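## Task

Take one of the loose grey pegs and push it fully into a free hole of the blue nitrogen ball that the other gripper holds, until it locks. Any pegs already in that ball must stay where they are.

## Robot and tools

Robot: two arms, left_arm and right_arm, facing each other across a table. Each has a parallel gripper. The left_arm base sits on the +y side of the scene, the right_arm base on the -y side; these names do not match left and right in the images. Measured bases: left_arm (-0.022, +0.456, +0.039) m, quat_wxyz (+0.701, 0, 0, -0.713); right_arm (-0.030, -0.446, +0.039) m, quat_wxyz (+0.700, 0, 0, +0.715). Scene frame: origin roughly between the bases, +z up, table top at z = +0.020 m.

Frames: each arm reports its end_effector_position (m), end_effector_quat_wxyz and velocities in its own base frame. The fixed camera and the table use the scene frame. Every commanded offset is along the arm's current Hand target axes. On the gripper, +x points out along the fingers and the fingers open and close along y. The reported position is the pinch point between the fingers, 3 to 4 cm short of the tips; only the outer 1.5 cm of each finger face is flat.

execute_actions(actions, cameras): actions is a list of actions. Each action has up to 15 rows, one row per 1/30 s step; if fewer rows are given, the last row repeats to fill 15. Every row holds 14 numbers in [-1, 1]. The first 7 are for left_arm: dx, dy, dz, rx, ry, rz, opening. The last 7 are the same for right_arm. Both arms always need all their numbers. dx..rz are offsets, not poses: they count from the Hand target as it stood when the action began, and every row counts from that same start, not from the row before. A new action or call starts again from the current Hand target, so sending the same offset twice moves the gripper twice. Scale: 1.0 = 0.6 m or 180 degrees. rx, ry, rz form a single rotation vector. Six zeros re-command the current Hand target. Opening is absolute: +1 fully open (0.080 m), -1 fully closed; empty fingers touch near -0.78. Closing from fully open takes at least about 0.6 s. cameras lists names (cam_high, cam_left_wrist, cam_right_wrist, or ["all"]); an empty actions list returns images and the scene number by default.

move(target, speed, blend, opening_speed, grip_force, blocking, cameras): target is one 14-number row or a list of up to 15 rows, laid out as above, each an offset from the Hand targets at the start of the move (not chained). speed: path top speed in m/s, 0.002 to 4.3, default 0.25, turns up to twice that in rad/s; one value or one per target. blend: metres of corner rounding for lists; 0 stops at each target. opening_speed: rate of the commanded opening per second on the -1..+1 scale, at least 0.2. grip_force: newtons per finger pad, 8 to 34, one value or one per arm, kept until changed. blocking=false returns after about 0.5 s while the move continues. Paths are straight, end together, last 0.5 to 10 s, and avoid nothing. The result ends with a move: line: done (at rest within 8 mm and 2 degrees), off_target, moving, held (a check withheld steps, or the clearance check ended the move), blocked (the gripper came to rest far from its path, usually against an obstacle), or fault; limits=paced means the sent pose was clipped.

wait(seconds 0 to 10) runs the scene holding the last commands. stop brakes a running move. zoom_image(camera, region [x0, y0, x1, y1] in pixels, at most 504 by 504) enlarges part of a camera's most recent image. read_manual gives licence text only. finished_scene(scene 1 or 2) ends the scene permanently; only call it when the peg is locked in and stays.

Results: Hand target is the last commanded pose after clipping; the gripper often rests short of it, and only a further command (even all zeros) pursues it again. grip_measured shows the finger opening on the command scale, accurate to about 2 mm; on a firmly gripped hard part it reads up to about 0.067 below the part's width. To hold something, command about 0.08 below the reading at first contact. grip_effort_n is motor effort (negative closes), not pad force. Joint torques and External joint torques follow joint order; Tool commands shows current gripper commands. Action calls also list positions at some steps.

Control notes: the commanded orientation is limited to 32 degrees from the measured one per step. Friction and gravity can leave the gripper low, short or tilted, and small moves may misfire, so check the pose after each move and correct it. Avoid paths near an arm's own base. To stop pressing on something, command the target back past the gripper.

Avoid: any contact between the two grippers, their housings or wrist cameras, and closing one gripper on the other's fingers; hard hits, fast contact or deep overshoot into contact; dropping or releasing moving parts; anything leaving the table; strain on the camera cables. Contact torque limits (N m): waist 17.4, shoulder 21.6, elbow 21.5, wrist pitch 5.67, wrist yaw 5.65, wrist roll 5.3; hitting one freezes that arm for 10 s. Far targets sent at once can trigger an OVER-SPEED FAULT. Long holding or stretching heats motors: MOTOR HOT appears at 50 °C and an OVER-TEMPERATURE FAULT at 95 °C. Loose objects may occasionally get nudged.

Each tool is called as name([rows], argument=value, ...), one row to a line, values as JSON.

## Session

execute_actions(actions=[])

Scene clock: 0.00 s.
left_arm: end_effector_position=(+0.4569, +0.3505, +0.1267) grip_measured=-0.329 grip_effort_n=n/a end_effector_quat_wxyz=(+0.989, +0.014, +0.142, -0.046) | right_arm: end_effector_position=(+0.3157, +0.0000, +0.3228) grip_measured=+1.000 grip_effort_n=n/a end_effector_quat_wxyz=(+1.000, +0.000, -0.025, +0.000)
Joint positions: left_arm=[0.86 2.272 1.6 0.203 0.897 0.392 0.02] | right_arm=[0 0.85 0.65 0.25 0 0 0.08]
Joint velocities: within noise
Joint torques (N m): no reading
External joint torques (N m): no reading
Heat: left arm: hottest wrist roll 36 °C (+0.0 °C/min); right arm: hottest wrist pitch 34 °C (+0.0 °C/min).
Hand target: left_arm +0.4572, +0.3508, +0.1304; +0.989, +0.018, +0.139, -0.046 | right_arm +0.3152, +0.0000, +0.3257; +1.000, +0.000, -0.029, +0.000
Tool commands: left_gripper/opening=-0.465091 right_gripper/opening=+1.0

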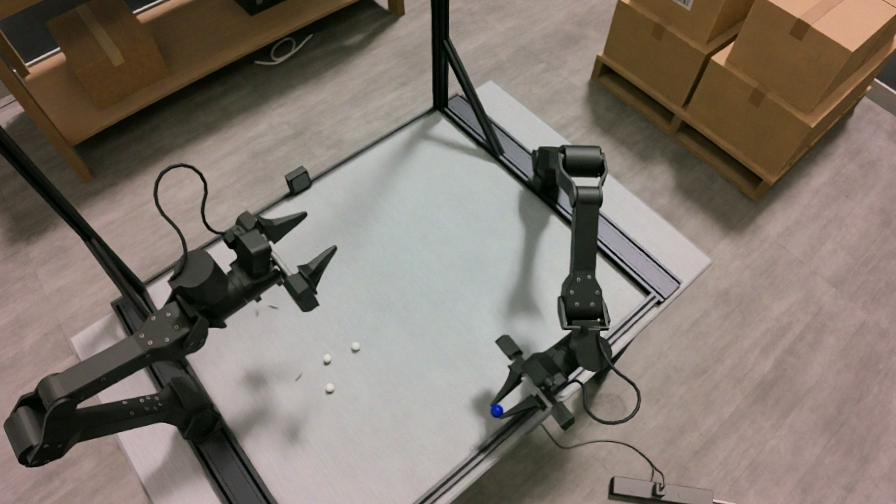

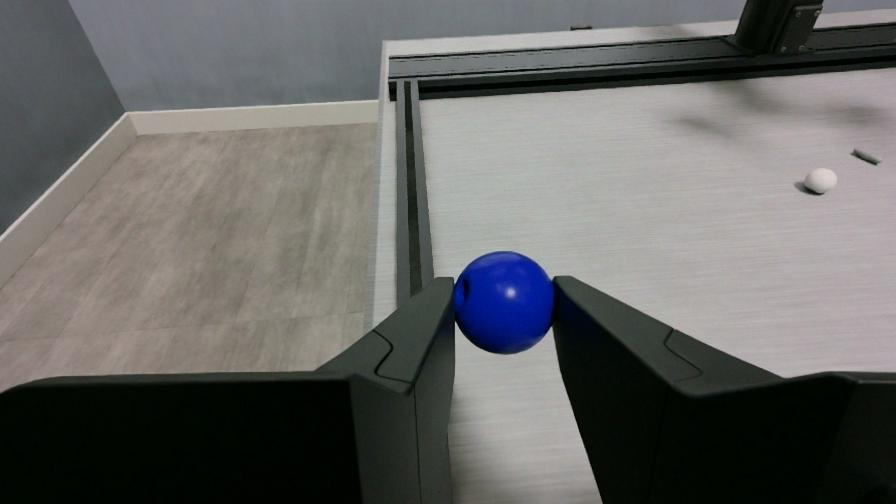

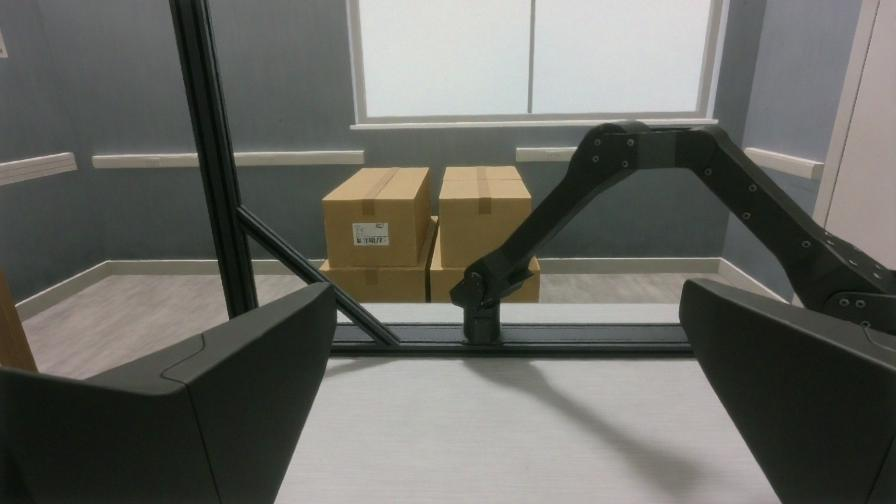

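zoom_image(camera="cam_high", region=[230, 280, 430, 420])

zoom_image(camera="cam_high", region=[460, 380, 540, 440])

zoom_image(camera="cam_left_wrist", region=[420, 220, 600, 370])

zoom_image(camera="cam_left_wrist", region=[700, 120, 896, 260])

Scaled by 2.520 from the camera's 896x504 image, which has a finer 1280x720 frame.

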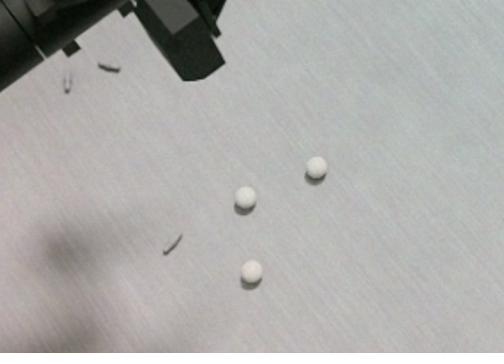

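Scaled by 6.300 from the camera's 896x504 image, which has a finer 1280x720 frame.

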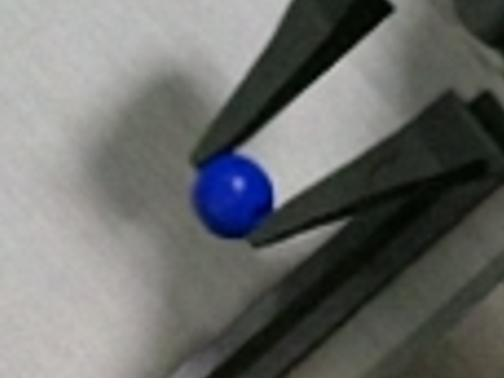

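Scaled by 2.800 from the camera's 896x504 image, which has a finer 1280x720 frame.

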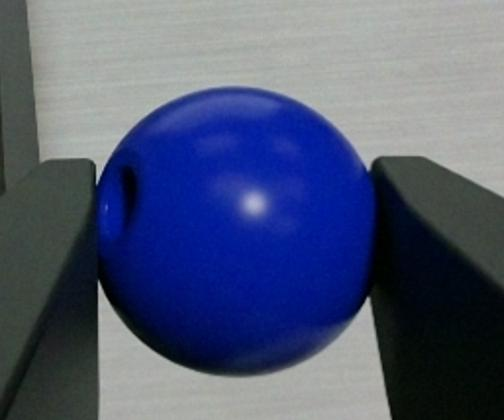

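Scaled by 2.571 from the camera's 896x504 image, which has a finer 1280x720 frame.

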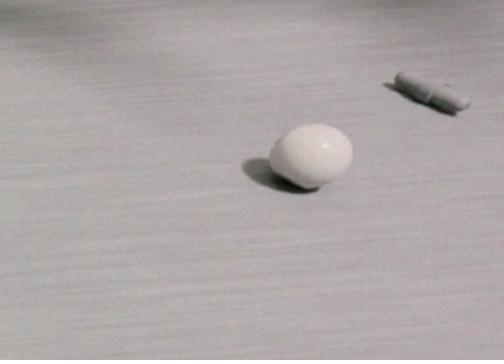

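move(target=[0,0,0,0,0,0,-0.465, -0.152,-0.608,-0.318,0,0.018,0,0.2], speed=0.3, cameras=["all"])

Scene clock: 12.77 s.
left_arm: end_effector_position=(+0.4569, +0.3505, +0.1267) grip_measured=-0.329 grip_effort_n=-83.5 end_effector_quat_wxyz=(+0.989, +0.014, +0.142, -0.046) | right_arm: end_effector_position=(+0.2345, -0.3627, +0.1316) grip_measured=+0.204 grip_effort_n=-16.5 end_effector_quat_wxyz=(+1.000, -0.002, +0.000, -0.002)
Joint positions: left_arm=[0.86 2.272 1.6 0.203 0.897 0.392 0.02] | right_arm=[-1.343 2.093 0.931 1.164 -1.339 -0.002 0.044]
Joint torques (N m): left_arm=[0.01 -13.02 6.43 1.45 0.32 0.02] | right_arm=[0.07 -7.06 5.01 1.51 -0.11 0.2]
External joint torques (N m): left_arm=[0.01 -2.17 0.35 0.08 0.1 0.02] | right_arm=[0.07 0.82 0.72 0.37 -0.12 0.2]
Heat: left arm: hottest shoulder 38 °C (+23.5 °C/min); right arm: hottest wrist pitch 37 °C (+14.1 °C/min).
Hand target: left_arm +0.4572, +0.3508, +0.1304; +0.989, +0.018, +0.139, -0.046 | right_arm +0.2352, -0.3647, +0.1299; +1.000, +0.000, -0.001, +0.000
Off the commanded pose: left_arm 0.004 m, 1 deg | right_arm 0.003 m, 0 deg.
move: done
camera_calibration:
cam_right_wrist: T_world_to_cam=[[-0.0147232, -0.999867, -0.00703635, -0.347501], [-0.293855, 0.0110532, -0.955786, 0.225818], [0.955737, -0.0120045, -0.293978, -0.11198], [0, 0, 0, 1]] pos_world=[0.168264, -0.351295, 0.180469]

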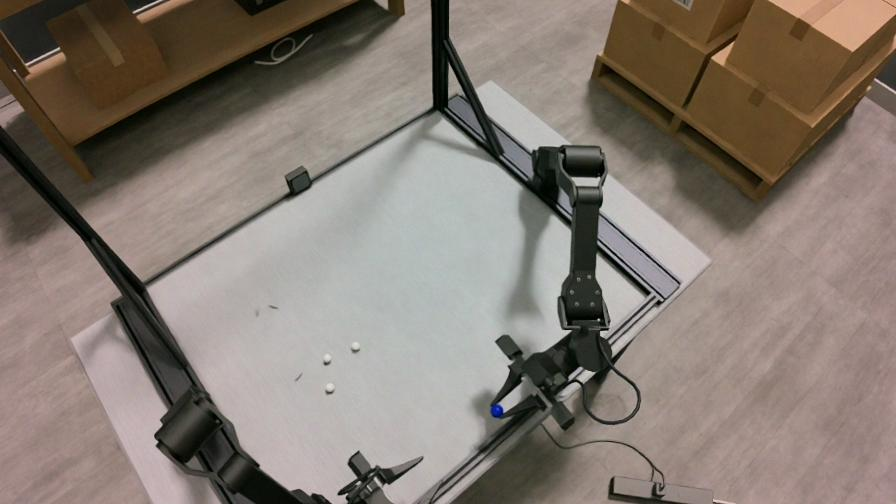

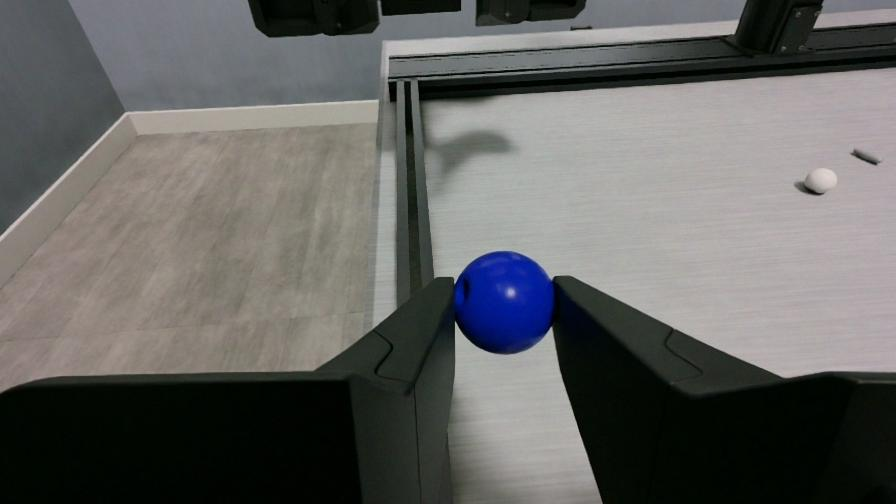

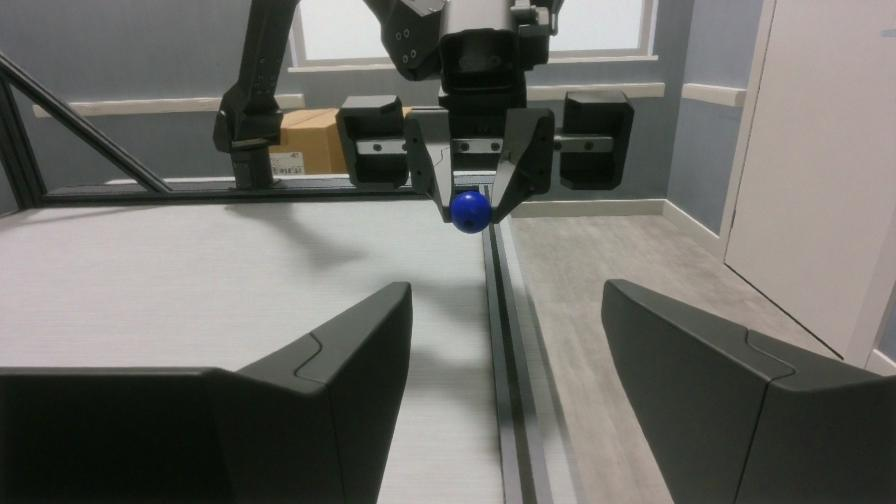

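zoom_image(camera="cam_right_wrist", region=[430, 175, 510, 245])

zoom_image(camera="cam_high", region=[240, 290, 360, 400])

Scaled by 6.300 from the camera's 896x504 image, which has a finer 1280x720 frame.

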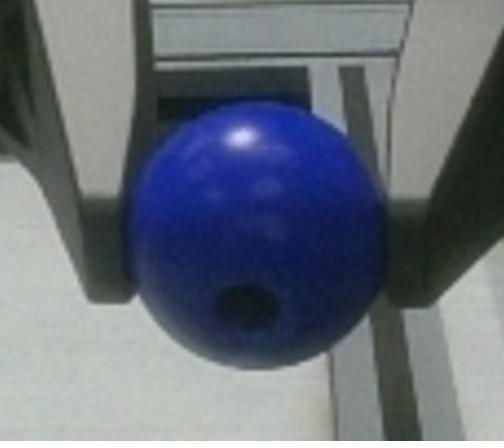

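Scaled by 4.200 from the camera's 896x504 image, which has a finer 1280x720 frame.

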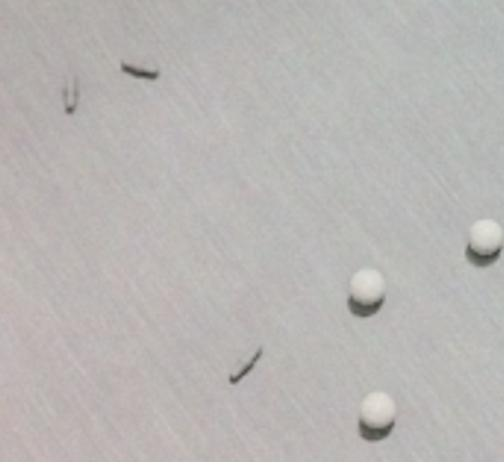

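move(target=[0,0,0,0,0,0,-0.465, -0.0837,0.5328,-0.073,-0.0506,0.4981,0.0506,0.0], speed=0.4, cameras=["all"])

move(target=[0.1198,-0.361,-0.0247,0.2374,-0.0949,0.0694,-0.465, 0,0,0,0,0,0,0], speed=0.25, cameras=["all"])

Scene clock: 35.27 s.
left_arm: end_effector_position=(+0.4569, +0.3505, +0.1267) grip_measured=-0.329 grip_effort_n=-83.5 end_effector_quat_wxyz=(+0.989, +0.014, +0.142, -0.046) | right_arm: end_effector_position=(+0.1820, -0.0445, +0.0841) grip_measured=+0.004 grip_effort_n=-16.5 end_effector_quat_wxyz=(+0.703, -0.071, +0.704, +0.074)
Joint positions: left_arm=[0.86 2.272 1.6 0.203 0.897 0.392 0.02] | right_arm=[-0.242 1.268 0.816 -1.121 -0.003 -0.447 0.035]
Joint torques (N m): left_arm=[0.01 -13.02 6.45 1.45 0.33 0.03] | right_arm=[0.16 -2.96 6.08 0.29 0.02 0.16]
External joint torques (N m): left_arm=[0.01 -2.05 0.28 0.07 0.11 0.03] | right_arm=[0.15 0.24 0.71 -0.04 0.05 0.16]
Heat: left arm: hottest shoulder 43 °C (+17.0 °C/min); right arm: hottest wrist pitch 37 °C (+5.1 °C/min).
Hand target: left_arm +0.4572, +0.3508, +0.1304; +0.989, +0.018, +0.139, -0.046 | right_arm +0.1850, -0.0450, +0.0861; +0.704, -0.071, +0.703, +0.072
Off the commanded pose: left_arm 0.004 m, 1 deg | right_arm 0.004 m, 0 deg.
move: done
camera_calibration:
cam_right_wrist: T_world_to_cam=[[0.193108, -0.981149, 0.00747833, -0.0686613], [-0.937735, -0.18231, 0.295662, 0.164859], [-0.288725, -0.0641074, -0.955263, 0.207876], [0, 0, 0, 1]] pos_world=[0.227872, -0.0239852, 0.150347]

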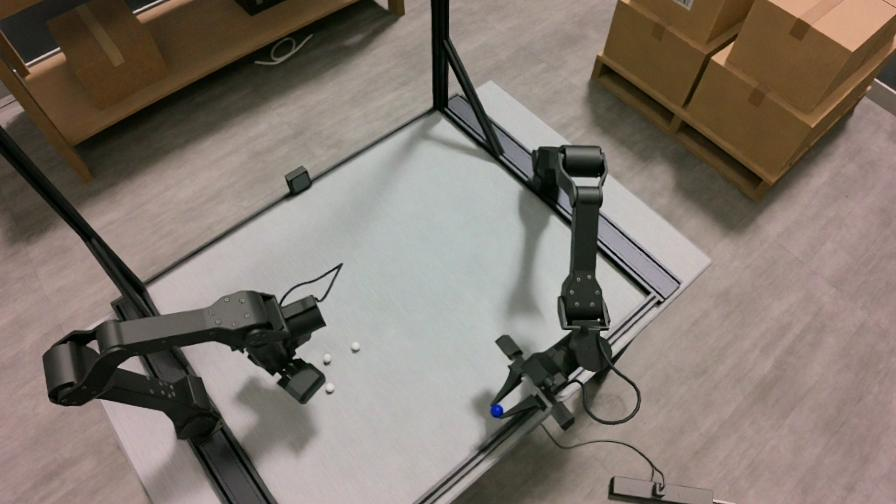

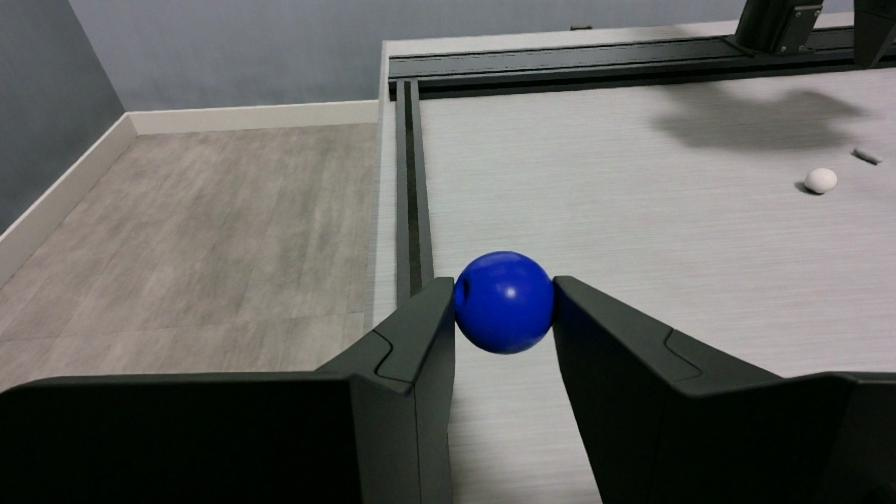

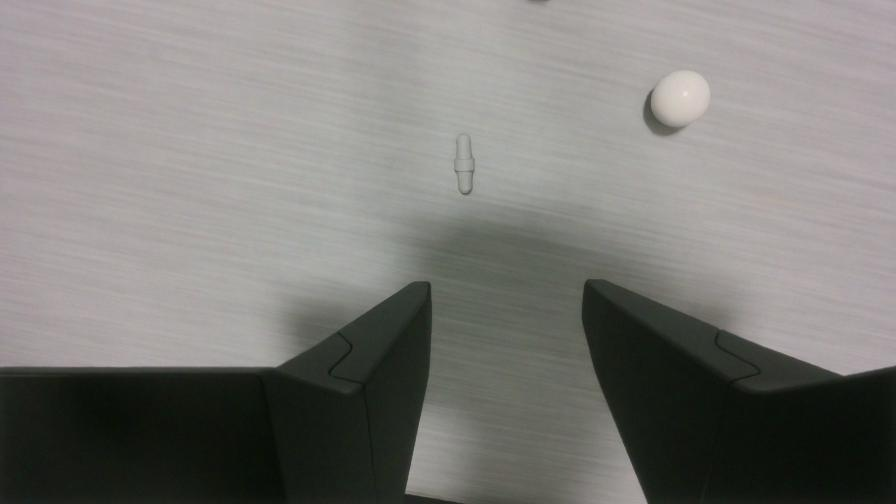

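Scene clock: 37.50 s.
left_arm: end_effector_position=(+0.5026, +0.1292, +0.0985) grip_measured=-0.329 grip_effort_n=-83.5 end_effector_quat_wxyz=(+0.923, +0.382, -0.042, +0.009) | right_arm: end_effector_position=(+0.1820, -0.0445, +0.0841) grip_measured=+0.004 grip_effort_n=-16.5 end_effector_quat_wxyz=(+0.703, -0.071, +0.704, +0.074)
Joint positions: left_arm=[0.357 2.282 0.952 1.421 0.372 0.753 0.02] | right_arm=[-0.242 1.268 0.816 -1.121 -0.003 -0.447 0.035]
Joint torques (N m): left_arm=[-0.04 -8.46 2.98 1.81 -0.24 0.13] | right_arm=[0.26 -2.98 6.1 0.26 0.06 0.2]
External joint torques (N m): left_arm=[0.03 0.43 -1.02 0.27 -0.22 0.17] | right_arm=[0.23 0.22 0.8 -0.04 0.09 0.2]
Heat: left arm: hottest shoulder 44 °C (+17.6 °C/min); right arm: hottest wrist pitch 36 °C (+3.2 °C/min).
Hand target: left_arm +0.5011, +0.1296, +0.0915; +0.923, +0.382, -0.035, +0.009 | right_arm +0.1850, -0.0451, +0.0861; +0.704, -0.071, +0.703, +0.072
Off the commanded pose: left_arm 0.007 m, 1 deg | right_arm 0.004 m, 0 deg.
move: done
camera_calibration:
cam_left_wrist: T_world_to_cam=[[0.0704627, -0.688945, -0.72138, 0.135138], [-0.334734, 0.664914, -0.667714, 0.168808], [0.939674, 0.288519, -0.183762, -0.415152], [0, 0, 0, 1]] pos_world=[0.437092, 0.100639, 0.133912]
cam_right_wrist: T_world_to_cam=[[0.192697, -0.981229, 0.00753954, -0.068676], [-0.937816, -0.1819, 0.295658, 0.16487], [-0.288736, -0.0640431, -0.955264, 0.207874], [0, 0, 0, 1]] pos_world=[0.227872, -0.0240842, 0.150347]

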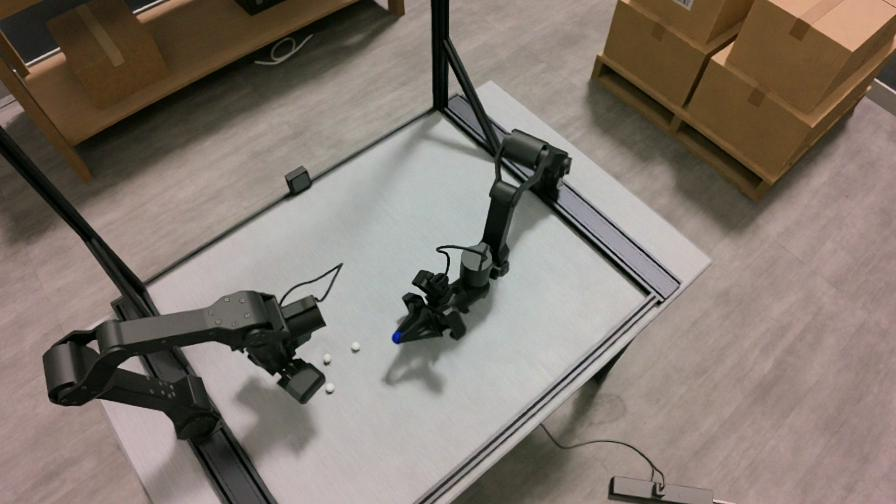

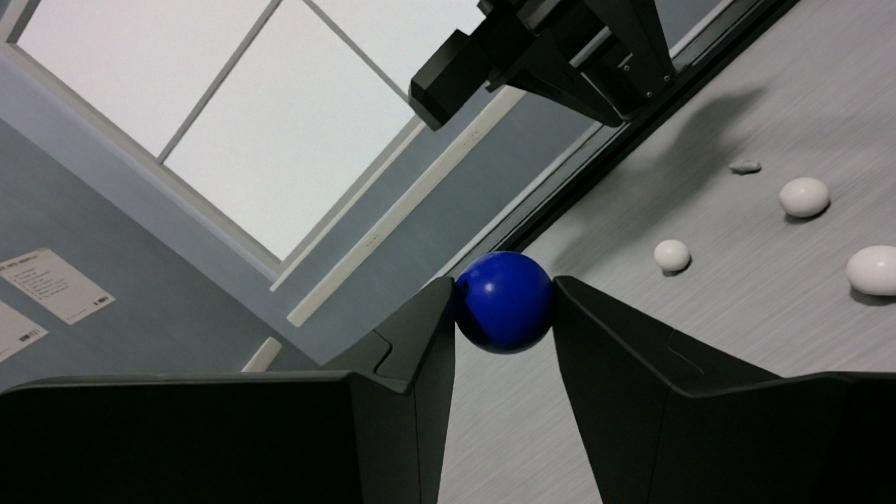

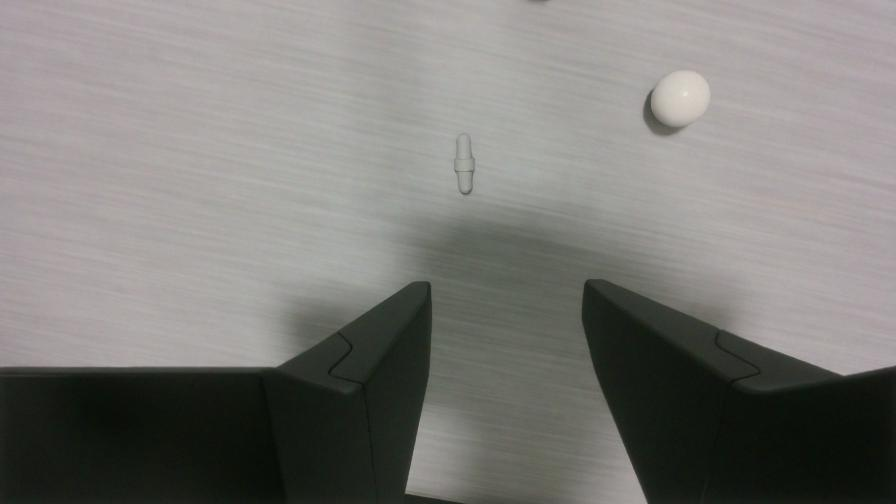

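zoom_image(camera="cam_right_wrist", region=[420, 120, 510, 210])

zoom_image(camera="cam_right_wrist", region=[380, 240, 640, 400])

zoom_image(camera="cam_left_wrist", region=[440, 230, 570, 370])

Scaled by 5.600 from the camera's 896x504 image, which has a finer 1280x720 frame.

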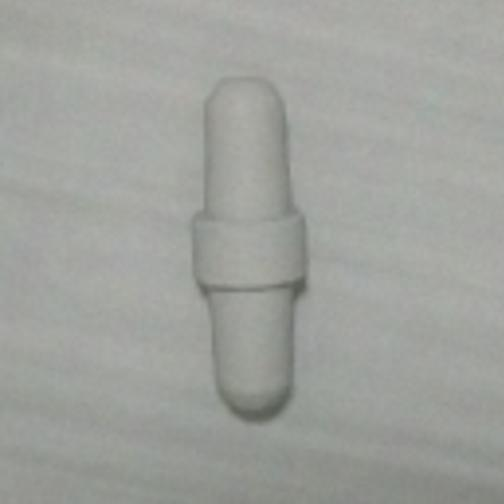

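Scaled by 1.938 from the camera's 896x504 image, which has a finer 1280x720 frame.

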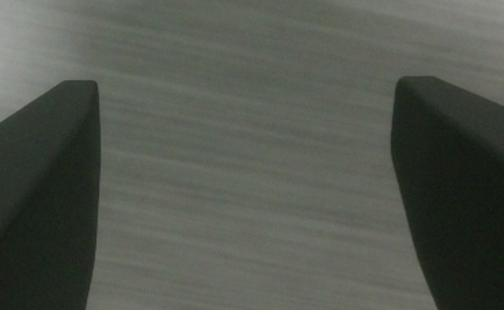

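Scaled by 3.600 from the camera's 896x504 image, which has a finer 1280x720 frame.

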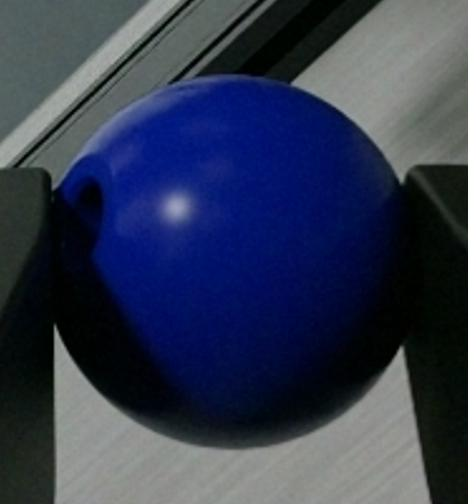

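move(target=[0,0,0,0,0,0,-0.465, 0.075,0.0123,0.023,-0.0072,0,0,0], speed=0.15, cameras=["cam_right_wrist"])

zoom_image(camera="cam_right_wrist", region=[380, 150, 640, 410])

Scene clock: 45.53 s.
left_arm: end_effector_position=(+0.5026, +0.1293, +0.0986) grip_measured=-0.329 grip_effort_n=-83.5 end_effector_quat_wxyz=(+0.923, +0.382, -0.042, +0.009) | right_arm: end_effector_position=(+0.1994, -0.0356, +0.0443) grip_measured=+0.004 grip_effort_n=-17.0 end_effector_quat_wxyz=(+0.708, -0.081, +0.697, +0.080)
Joint positions: left_arm=[0.357 2.282 0.952 1.421 0.371 0.753 0.02] | right_arm=[-0.179 1.371 0.725 -0.909 -0.003 -0.406 0.035]
Joint torques (N m): left_arm=[0.03 -8.46 2.97 1.81 -0.22 0.14] | right_arm=[0.22 -3.36 3.7 0.6 0.04 0.19]
External joint torques (N m): left_arm=[0 0.35 -1.01 0.29 -0.19 0.17] | right_arm=[0.22 0.29 -1.38 0.25 0.06 0.19]
Heat: left arm: hottest shoulder 44 °C (+14.5 °C/min); right arm: hottest wrist pitch 36 °C (+2.6 °C/min).
Hand target: left_arm +0.5011, +0.1297, +0.0916; +0.923, +0.383, -0.035, +0.009 | right_arm +0.1972, -0.0350, +0.0411; +0.703, -0.079, +0.702, +0.080
Off the commanded pose: left_arm 0.007 m, 1 deg | right_arm 0.004 m, 1 deg.
move: done
camera_calibration:
cam_right_wrist: T_world_to_cam=[[0.214991, -0.976506, 0.0146939, -0.0676209], [-0.938314, -0.202363, 0.280386, 0.194644], [-0.270825, -0.0740678, -0.959775, 0.171804], [0, 0, 0, 1]] pos_world=[0.243704, -0.0139182, 0.111311]
Images, in order (width x height): cam_right_wrist 896x504.

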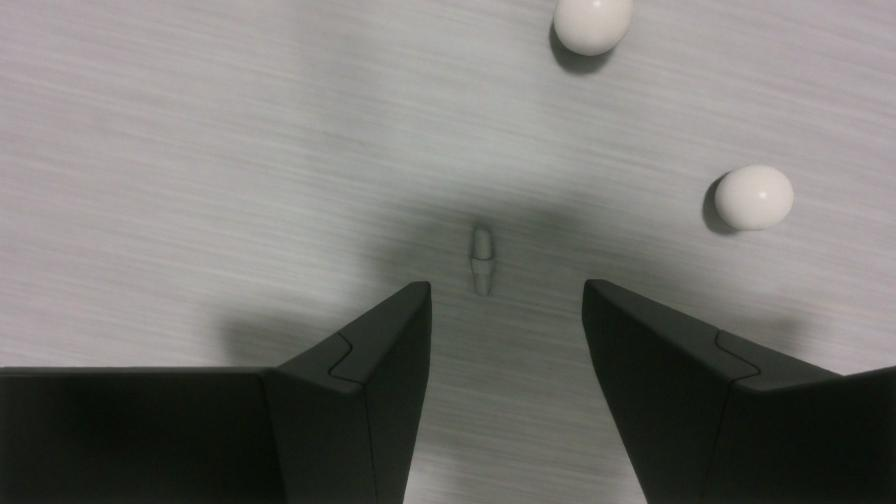

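Scaled by 1.938 from the camera's 896x504 image, which has a finer 1280x720 frame.

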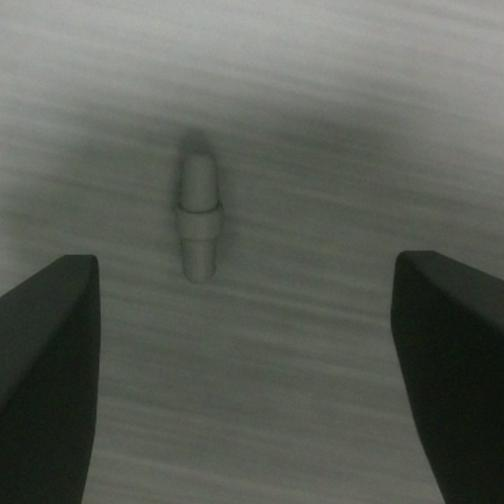

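move(target=[0,0,0,0,0,0,-0.465, 0.0233,0.004,-0.008,0,0,0,-0.1], speed=0.1, cameras=["cam_right_wrist"])

zoom_image(camera="cam_right_wrist", region=[380, 150, 640, 410])

Scene clock: 48.87 s.
left_arm: end_effector_position=(+0.5026, +0.1293, +0.0986) grip_measured=-0.329 grip_effort_n=-83.5 end_effector_quat_wxyz=(+0.923, +0.382, -0.042, +0.009) | right_arm: end_effector_position=(+0.1944, -0.0344, +0.0302) grip_measured=-0.096 grip_effort_n=-16.5 end_effector_quat_wxyz=(+0.708, -0.081, +0.697, +0.080)
Joint positions: left_arm=[0.357 2.282 0.952 1.421 0.371 0.753 0.02] | right_arm=[-0.177 1.378 0.668 -0.846 -0.003 -0.405 0.031]
Joint torques (N m): left_arm=[0.02 -8.46 2.98 1.82 -0.23 0.13] | right_arm=[0.29 -3.36 3.43 0.56 0.04 0.17]
External joint torques (N m): left_arm=[0.01 0.46 -1.06 0.26 -0.2 0.17] | right_arm=[0.3 0.2 -1.53 0.21 0.07 0.17]
Heat: left arm: hottest shoulder 43 °C (+12.3 °C/min); right arm: hottest wrist pitch 35 °C (+1.2 °C/min).
Hand target: left_arm +0.5011, +0.1297, +0.0916; +0.923, +0.383, -0.035, +0.009 | right_arm +0.1920, -0.0338, +0.0272; +0.703, -0.079, +0.702, +0.080
Off the commanded pose: left_arm 0.007 m, 1 deg | right_arm 0.004 m, 1 deg.
move: done
camera_calibration:
cam_right_wrist: T_world_to_cam=[[0.214954, -0.976516, 0.014515, -0.06514], [-0.938208, -0.202349, 0.280752, 0.194117], [-0.271221, -0.0739668, -0.959671, 0.156997], [0, 0, 0, 1]] pos_world=[0.238705, -0.0127184, 0.0971118]
Images, in order (width x height): cam_right_wrist 896x504.

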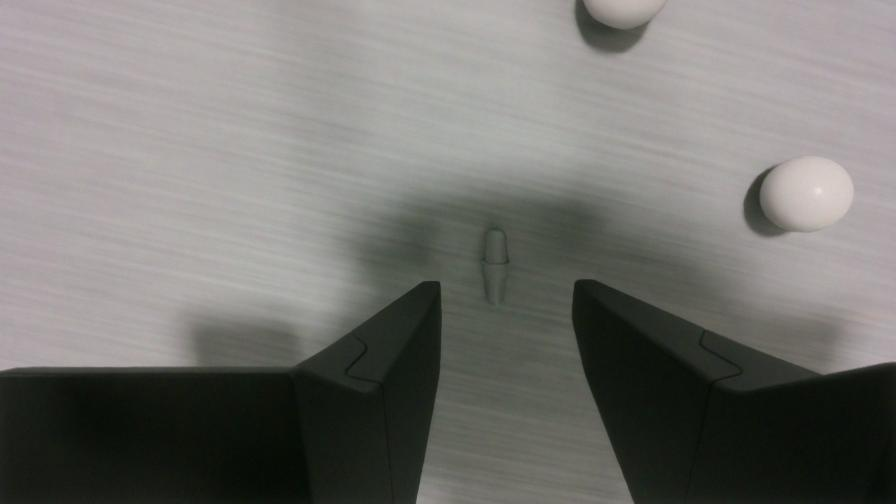

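Scaled by 1.938 from the camera's 896x504 image, which has a finer 1280x720 frame.

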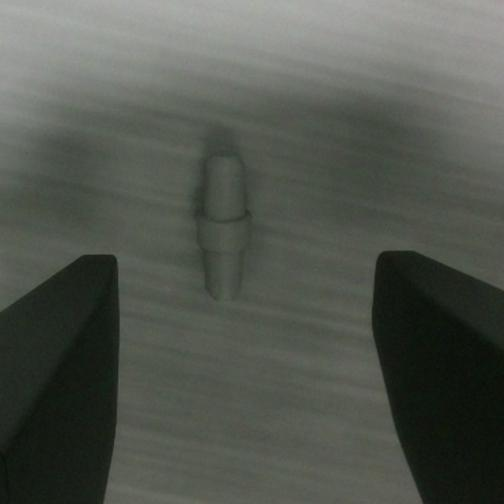

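move(target=[0,0,0,0,0,0,-0.465, 0.0175,0.002,-0.0082,0,0,0,-0.3], speed=0.08, cameras=["cam_right_wrist"])

zoom_image(camera="cam_right_wrist", region=[380, 150, 640, 410])

Scene clock: 51.20 s.
left_arm: end_effector_position=(+0.5026, +0.1293, +0.0986) grip_measured=-0.329 grip_effort_n=-83.5 end_effector_quat_wxyz=(+0.923, +0.382, -0.042, +0.009) | right_arm: end_effector_position=(+0.1895, -0.0335, +0.0195) grip_measured=-0.296 grip_effort_n=-17.0 end_effector_quat_wxyz=(+0.707, -0.081, +0.698, +0.080)
Joint positions: left_arm=[0.357 2.282 0.952 1.421 0.371 0.753 0.02] | right_arm=[-0.177 1.382 0.623 -0.798 -0.003 -0.405 0.022]
Joint torques (N m): left_arm=[0.03 -8.48 2.98 1.81 -0.23 0.13] | right_arm=[-0.11 -3.21 3.43 0.53 0.03 0.05]
External joint torques (N m): left_arm=[0.03 0.43 -1.07 0.26 -0.2 0.17] | right_arm=[-0.11 0.27 -1.42 0.17 0.06 0.05]
Heat: left arm: hottest shoulder 43 °C (+11.7 °C/min); right arm: hottest wrist pitch 35 °C (+1.2 °C/min).
Hand target: left_arm +0.5011, +0.1297, +0.0916; +0.923, +0.383, -0.035, +0.009 | right_arm +0.1868, -0.0337, +0.0166; +0.703, -0.079, +0.702, +0.080
Off the commanded pose: left_arm 0.007 m, 1 deg | right_arm 0.004 m, 1 deg.
move: done
camera_calibration:
cam_right_wrist: T_world_to_cam=[[0.21494, -0.976522, 0.0143463, -0.0630353], [-0.938113, -0.202357, 0.281063, 0.192658], [-0.271561, -0.0738703, -0.959582, 0.14554], [0, 0, 0, 1]] pos_world=[0.233806, -0.0118187, 0.0864126]
Images, in order (width x height): cam_right_wrist 896x504.

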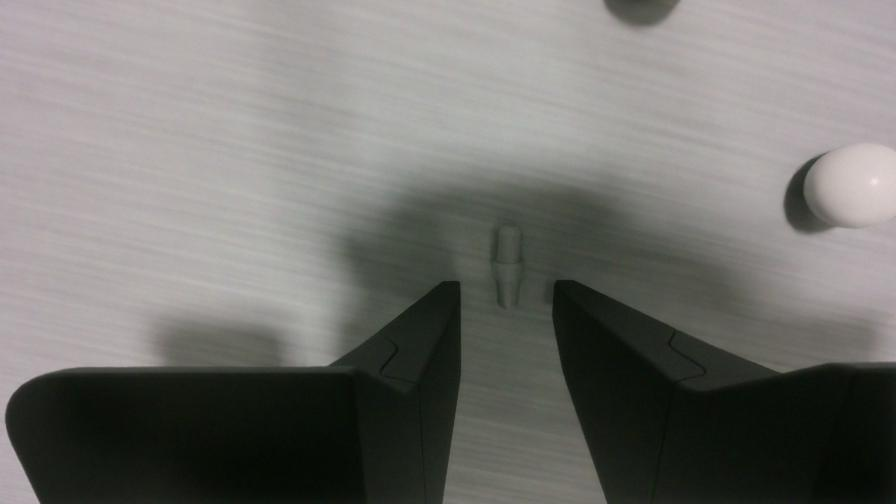

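Scaled by 1.938 from the camera's 896x504 image, which has a finer 1280x720 frame.

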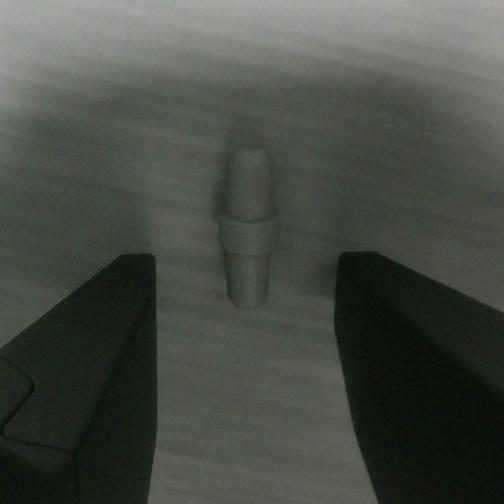

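move(target=[0,0,0,0,0,0,-0.465, 0.0033,0,-0.0005,0,0,0,-0.3], speed=0.02, cameras=["cam_right_wrist"])

zoom_image(camera="cam_right_wrist", region=[430, 200, 590, 360])

Scene clock: 53.43 s.
left_arm: end_effector_position=(+0.5026, +0.1293, +0.0986) grip_measured=-0.329 grip_effort_n=-83.5 end_effector_quat_wxyz=(+0.923, +0.382, -0.042, +0.009) | right_arm: end_effector_position=(+0.1893, -0.0335, +0.0176) grip_measured=-0.297 grip_effort_n=-17.0 end_effector_quat_wxyz=(+0.707, -0.081, +0.698, +0.080)
Joint positions: left_arm=[0.357 2.282 0.952 1.421 0.371 0.753 0.02] | right_arm=[-0.177 1.386 0.617 -0.788 -0.003 -0.405 0.022]
Joint torques (N m): left_arm=[0.01 -8.47 2.98 1.81 -0.23 0.14] | right_arm=[-0.2 -3.18 3.45 0.59 0.06 0.02]
External joint torques (N m): left_arm=[0.01 0.46 -1.08 0.26 -0.21 0.17] | right_arm=[-0.21 0.29 -1.32 0.26 0.08 0.02]
Heat: left arm: hottest shoulder 43 °C (+11.2 °C/min); right arm: hottest wrist pitch 35 °C (+1.1 °C/min).
Hand target: left_arm +0.5011, +0.1297, +0.0916; +0.923, +0.383, -0.035, +0.009 | right_arm +0.1866, -0.0337, +0.0147; +0.703, -0.079, +0.702, +0.080
Off the commanded pose: left_arm 0.007 m, 1 deg | right_arm 0.004 m, 1 deg.
move: done
camera_calibration:
cam_right_wrist: T_world_to_cam=[[0.21494, -0.976522, 0.0143463, -0.0629651], [-0.938113, -0.202357, 0.281063, 0.193004], [-0.271561, -0.0738703, -0.959582, 0.143662], [0, 0, 0, 1]] pos_world=[0.233606, -0.0118187, 0.0845126]
Images, in order (width x height): cam_right_wrist 896x504.

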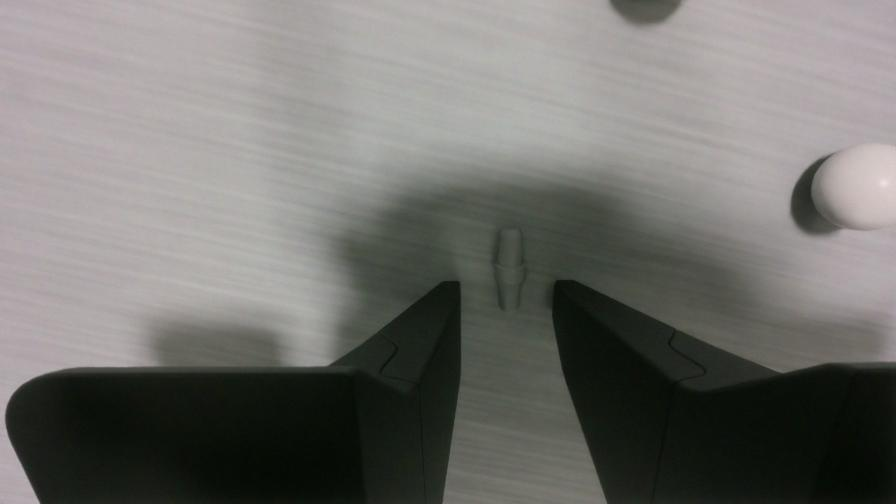

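Scaled by 3.150 from the camera's 896x504 image, which has a finer 1280x720 frame.

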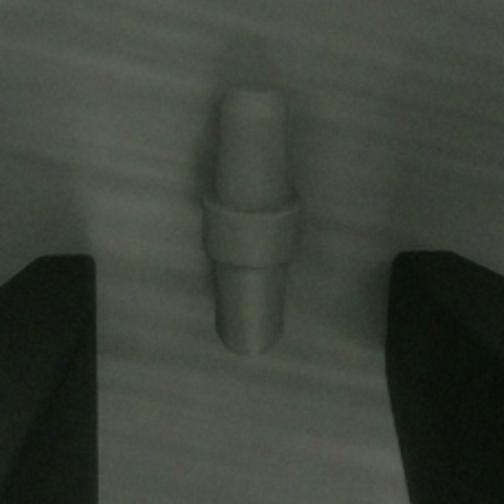

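move(target=[0,0,0,0,0,0,-0.465, 0.0022,0,-0.0027,0,0,0,-0.3], speed=0.02, cameras=["cam_right_wrist"])

zoom_image(camera="cam_right_wrist", region=[430, 200, 590, 360])

Scene clock: 55.17 s.
left_arm: end_effector_position=(+0.5026, +0.1293, +0.0986) grip_measured=-0.329 grip_effort_n=-83.5 end_effector_quat_wxyz=(+0.923, +0.382, -0.042, +0.009) | right_arm: end_effector_position=(+0.1883, -0.0338, +0.0165) grip_measured=-0.297 grip_effort_n=-17.0 end_effector_quat_wxyz=(+0.707, -0.080, +0.698, +0.079)
Joint positions: left_arm=[0.357 2.282 0.952 1.421 0.371 0.753 0.02] | right_arm=[-0.18 1.386 0.612 -0.784 -0.003 -0.405 0.022]
Joint torques (N m): left_arm=[0.03 -8.47 2.96 1.82 -0.23 0.13] | right_arm=[-0.32 -3.48 3.1 0.71 0.05 -0.11]
External joint torques (N m): left_arm=[0.03 0.33 -1 0.3 -0.2 0.17] | right_arm=[-0.33 -0.02 -1.69 0.36 0.08 -0.11]
Heat: left arm: hottest shoulder 43 °C (+10.9 °C/min); right arm: hottest wrist pitch 35 °C (+1.1 °C/min).
Hand target: left_arm +0.5011, +0.1297, +0.0916; +0.923, +0.383, -0.035, +0.009 | right_arm +0.1851, -0.0341, +0.0134; +0.703, -0.079, +0.702, +0.079
Off the commanded pose: left_arm 0.007 m, 1 deg | right_arm 0.005 m, 1 deg.
move: done
camera_calibration:
cam_right_wrist: T_world_to_cam=[[0.212333, -0.977098, 0.0139466, -0.0626062], [-0.938331, -0.199882, 0.282104, 0.192396], [-0.272855, -0.0729866, -0.959283, 0.14252], [0, 0, 0, 1]] pos_world=[0.232712, -0.0123138, 0.083315]
Images, in order (width x height): cam_right_wrist 896x504.

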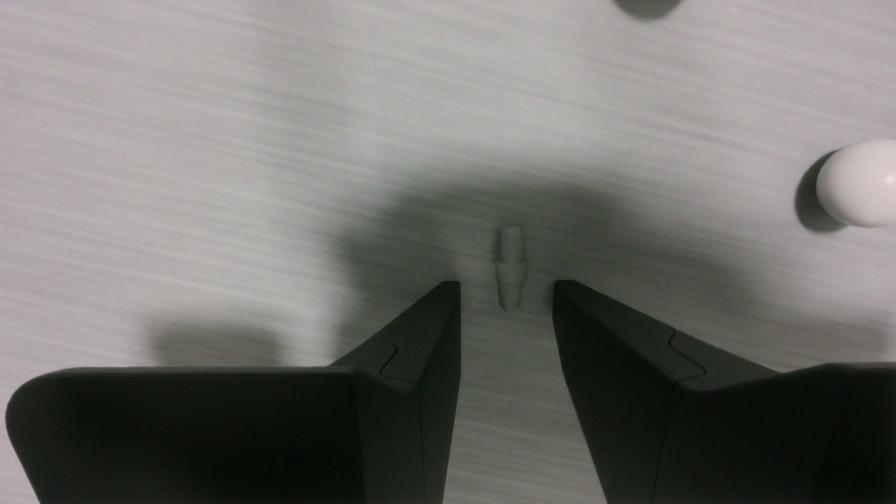

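Scaled by 3.150 from the camera's 896x504 image, which has a finer 1280x720 frame.

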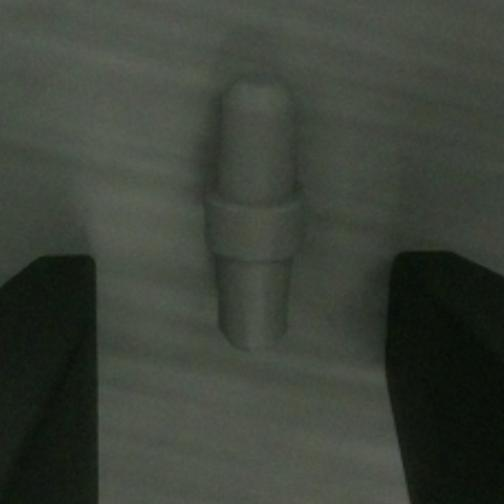

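move(target=[0,0,0,0,0,0,-0.465, 0.0003,0,-0.0022,0,0,0,-0.5], speed=0.02, opening_speed=0.5, cameras=["cam_right_wrist"])

zoom_image(camera="cam_right_wrist", region=[430, 200, 590, 360])

Scene clock: 56.80 s.
left_arm: end_effector_position=(+0.5026, +0.1293, +0.0986) grip_measured=-0.329 grip_effort_n=-83.5 end_effector_quat_wxyz=(+0.923, +0.382, -0.042, +0.009) | right_arm: end_effector_position=(+0.1877, -0.0326, +0.0161) grip_measured=-0.495 grip_effort_n=-22.1 end_effector_quat_wxyz=(+0.707, -0.077, +0.698, +0.082)
Joint positions: left_arm=[0.357 2.282 0.952 1.421 0.371 0.753 0.02] | right_arm=[-0.18 1.386 0.61 -0.785 -0.01 -0.406 0.013]
Joint torques (N m): left_arm=[0.02 -8.47 2.98 1.81 -0.23 0.14] | right_arm=[-0.62 -4.01 2.83 0.79 0.29 -0.11]
External joint torques (N m): left_arm=[0.01 0.42 -1.05 0.27 -0.19 0.17] | right_arm=[-0.61 -0.52 -1.95 0.46 0.31 -0.11]
Heat: left arm: hottest shoulder 43 °C (+10.6 °C/min); right arm: hottest wrist pitch 35 °C (+1.1 °C/min).
Hand target: left_arm +0.5011, +0.1297, +0.0916; +0.923, +0.383, -0.035, +0.009 | right_arm +0.1838, -0.0344, +0.0132; +0.703, -0.079, +0.702, +0.079
Off the commanded pose: left_arm 0.007 m, 1 deg | right_arm 0.005 m, 1 deg.
move: done
camera_calibration:
cam_right_wrist: T_world_to_cam=[[0.213969, -0.976823, 0.00584209, -0.0613477], [-0.937648, -0.203704, 0.281639, 0.191994], [-0.273921, -0.0657399, -0.959503, 0.142614], [0, 0, 0, 1]] pos_world=[0.232214, -0.0114405, 0.0831236]
Images, in order (width x height): cam_right_wrist 896x504.

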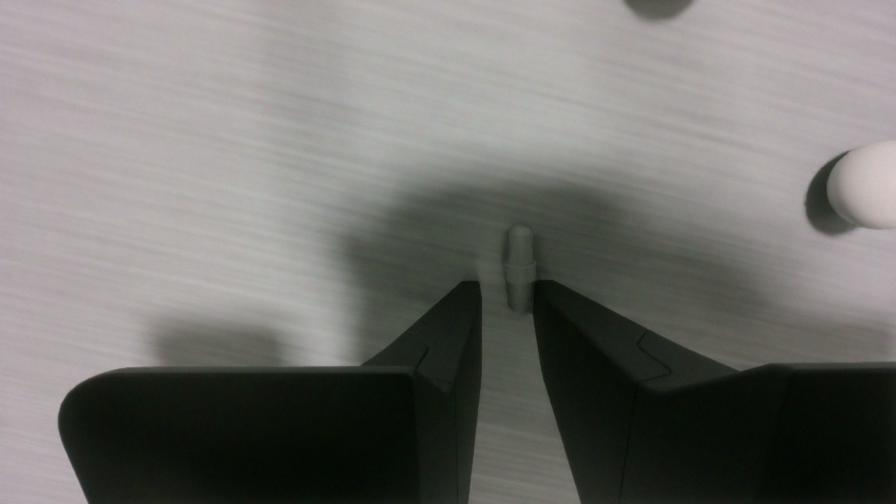

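Scaled by 3.150 from the camera's 896x504 image, which has a finer 1280x720 frame.

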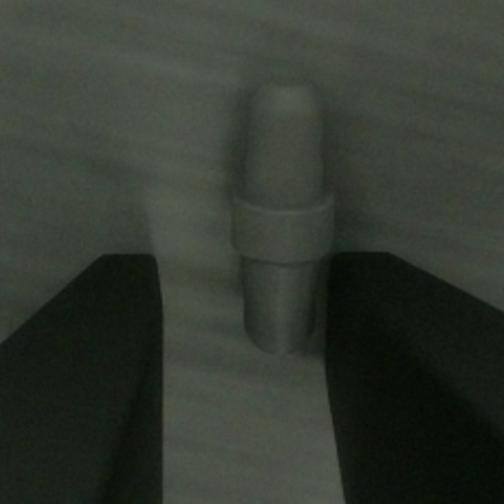

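move(target=[0,0,0,0,0,0,-0.465, -0.0018,-0.002,0.0005,0,0,0,-0.45], speed=0.02, opening_speed=0.5, cameras=["cam_right_wrist"])

zoom_image(camera="cam_right_wrist", region=[430, 200, 590, 360])

Scene clock: 58.90 s.
left_arm: end_effector_position=(+0.5026, +0.1293, +0.0986) grip_measured=-0.329 grip_effort_n=-83.5 end_effector_quat_wxyz=(+0.923, +0.382, -0.042, +0.009) | right_arm: end_effector_position=(+0.1877, -0.0336, +0.0161) grip_measured=-0.453 grip_effort_n=17.0 end_effector_quat_wxyz=(+0.707, -0.078, +0.698, +0.082)
Joint positions: left_arm=[0.357 2.282 0.952 1.421 0.371 0.753 0.02] | right_arm=[-0.184 1.386 0.61 -0.785 -0.009 -0.41 0.015]
Joint torques (N m): left_arm=[0.02 -8.46 2.97 1.81 -0.23 0.14] | right_arm=[-0.73 -3.95 3.35 0.36 0.24 -0.19]
External joint torques (N m): left_arm=[0.05 0.32 -1 0.29 -0.21 0.17] | right_arm=[-0.74 -0.49 -1.43 0.01 0.27 -0.19]
Heat: left arm: hottest shoulder 43 °C (+10.2 °C/min); right arm: hottest wrist pitch 35 °C (+1.0 °C/min).
Hand target: left_arm +0.5011, +0.1297, +0.0916; +0.923, +0.383, -0.035, +0.009 | right_arm +0.1844, -0.0355, +0.0143; +0.703, -0.079, +0.702, +0.079
Off the commanded pose: left_arm 0.007 m, 1 deg | right_arm 0.004 m, 1 deg.
move: done
camera_calibration:
cam_right_wrist: T_world_to_cam=[[0.213519, -0.976912, 0.00728084, -0.0622378], [-0.937894, -0.202894, 0.281405, 0.191897], [-0.273431, -0.066914, -0.959561, 0.142429], [0, 0, 0, 1]] pos_world=[0.232213, -0.0123356, 0.0831215]
Images, in order (width x height): cam_right_wrist 896x504.

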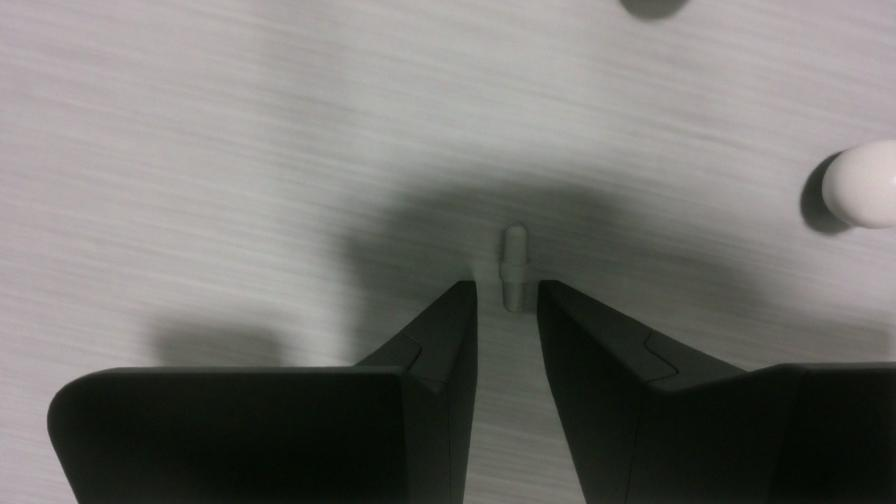

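Scaled by 3.150 from the camera's 896x504 image, which has a finer 1280x720 frame.

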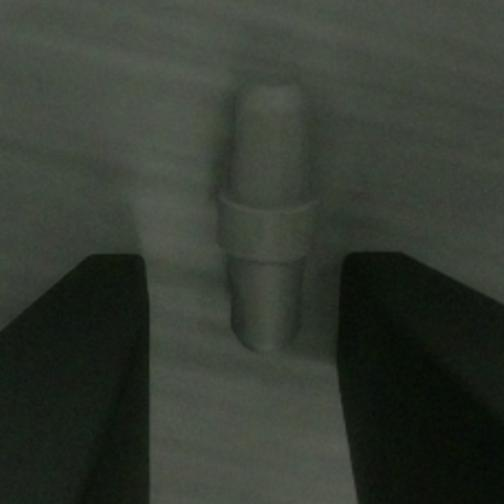

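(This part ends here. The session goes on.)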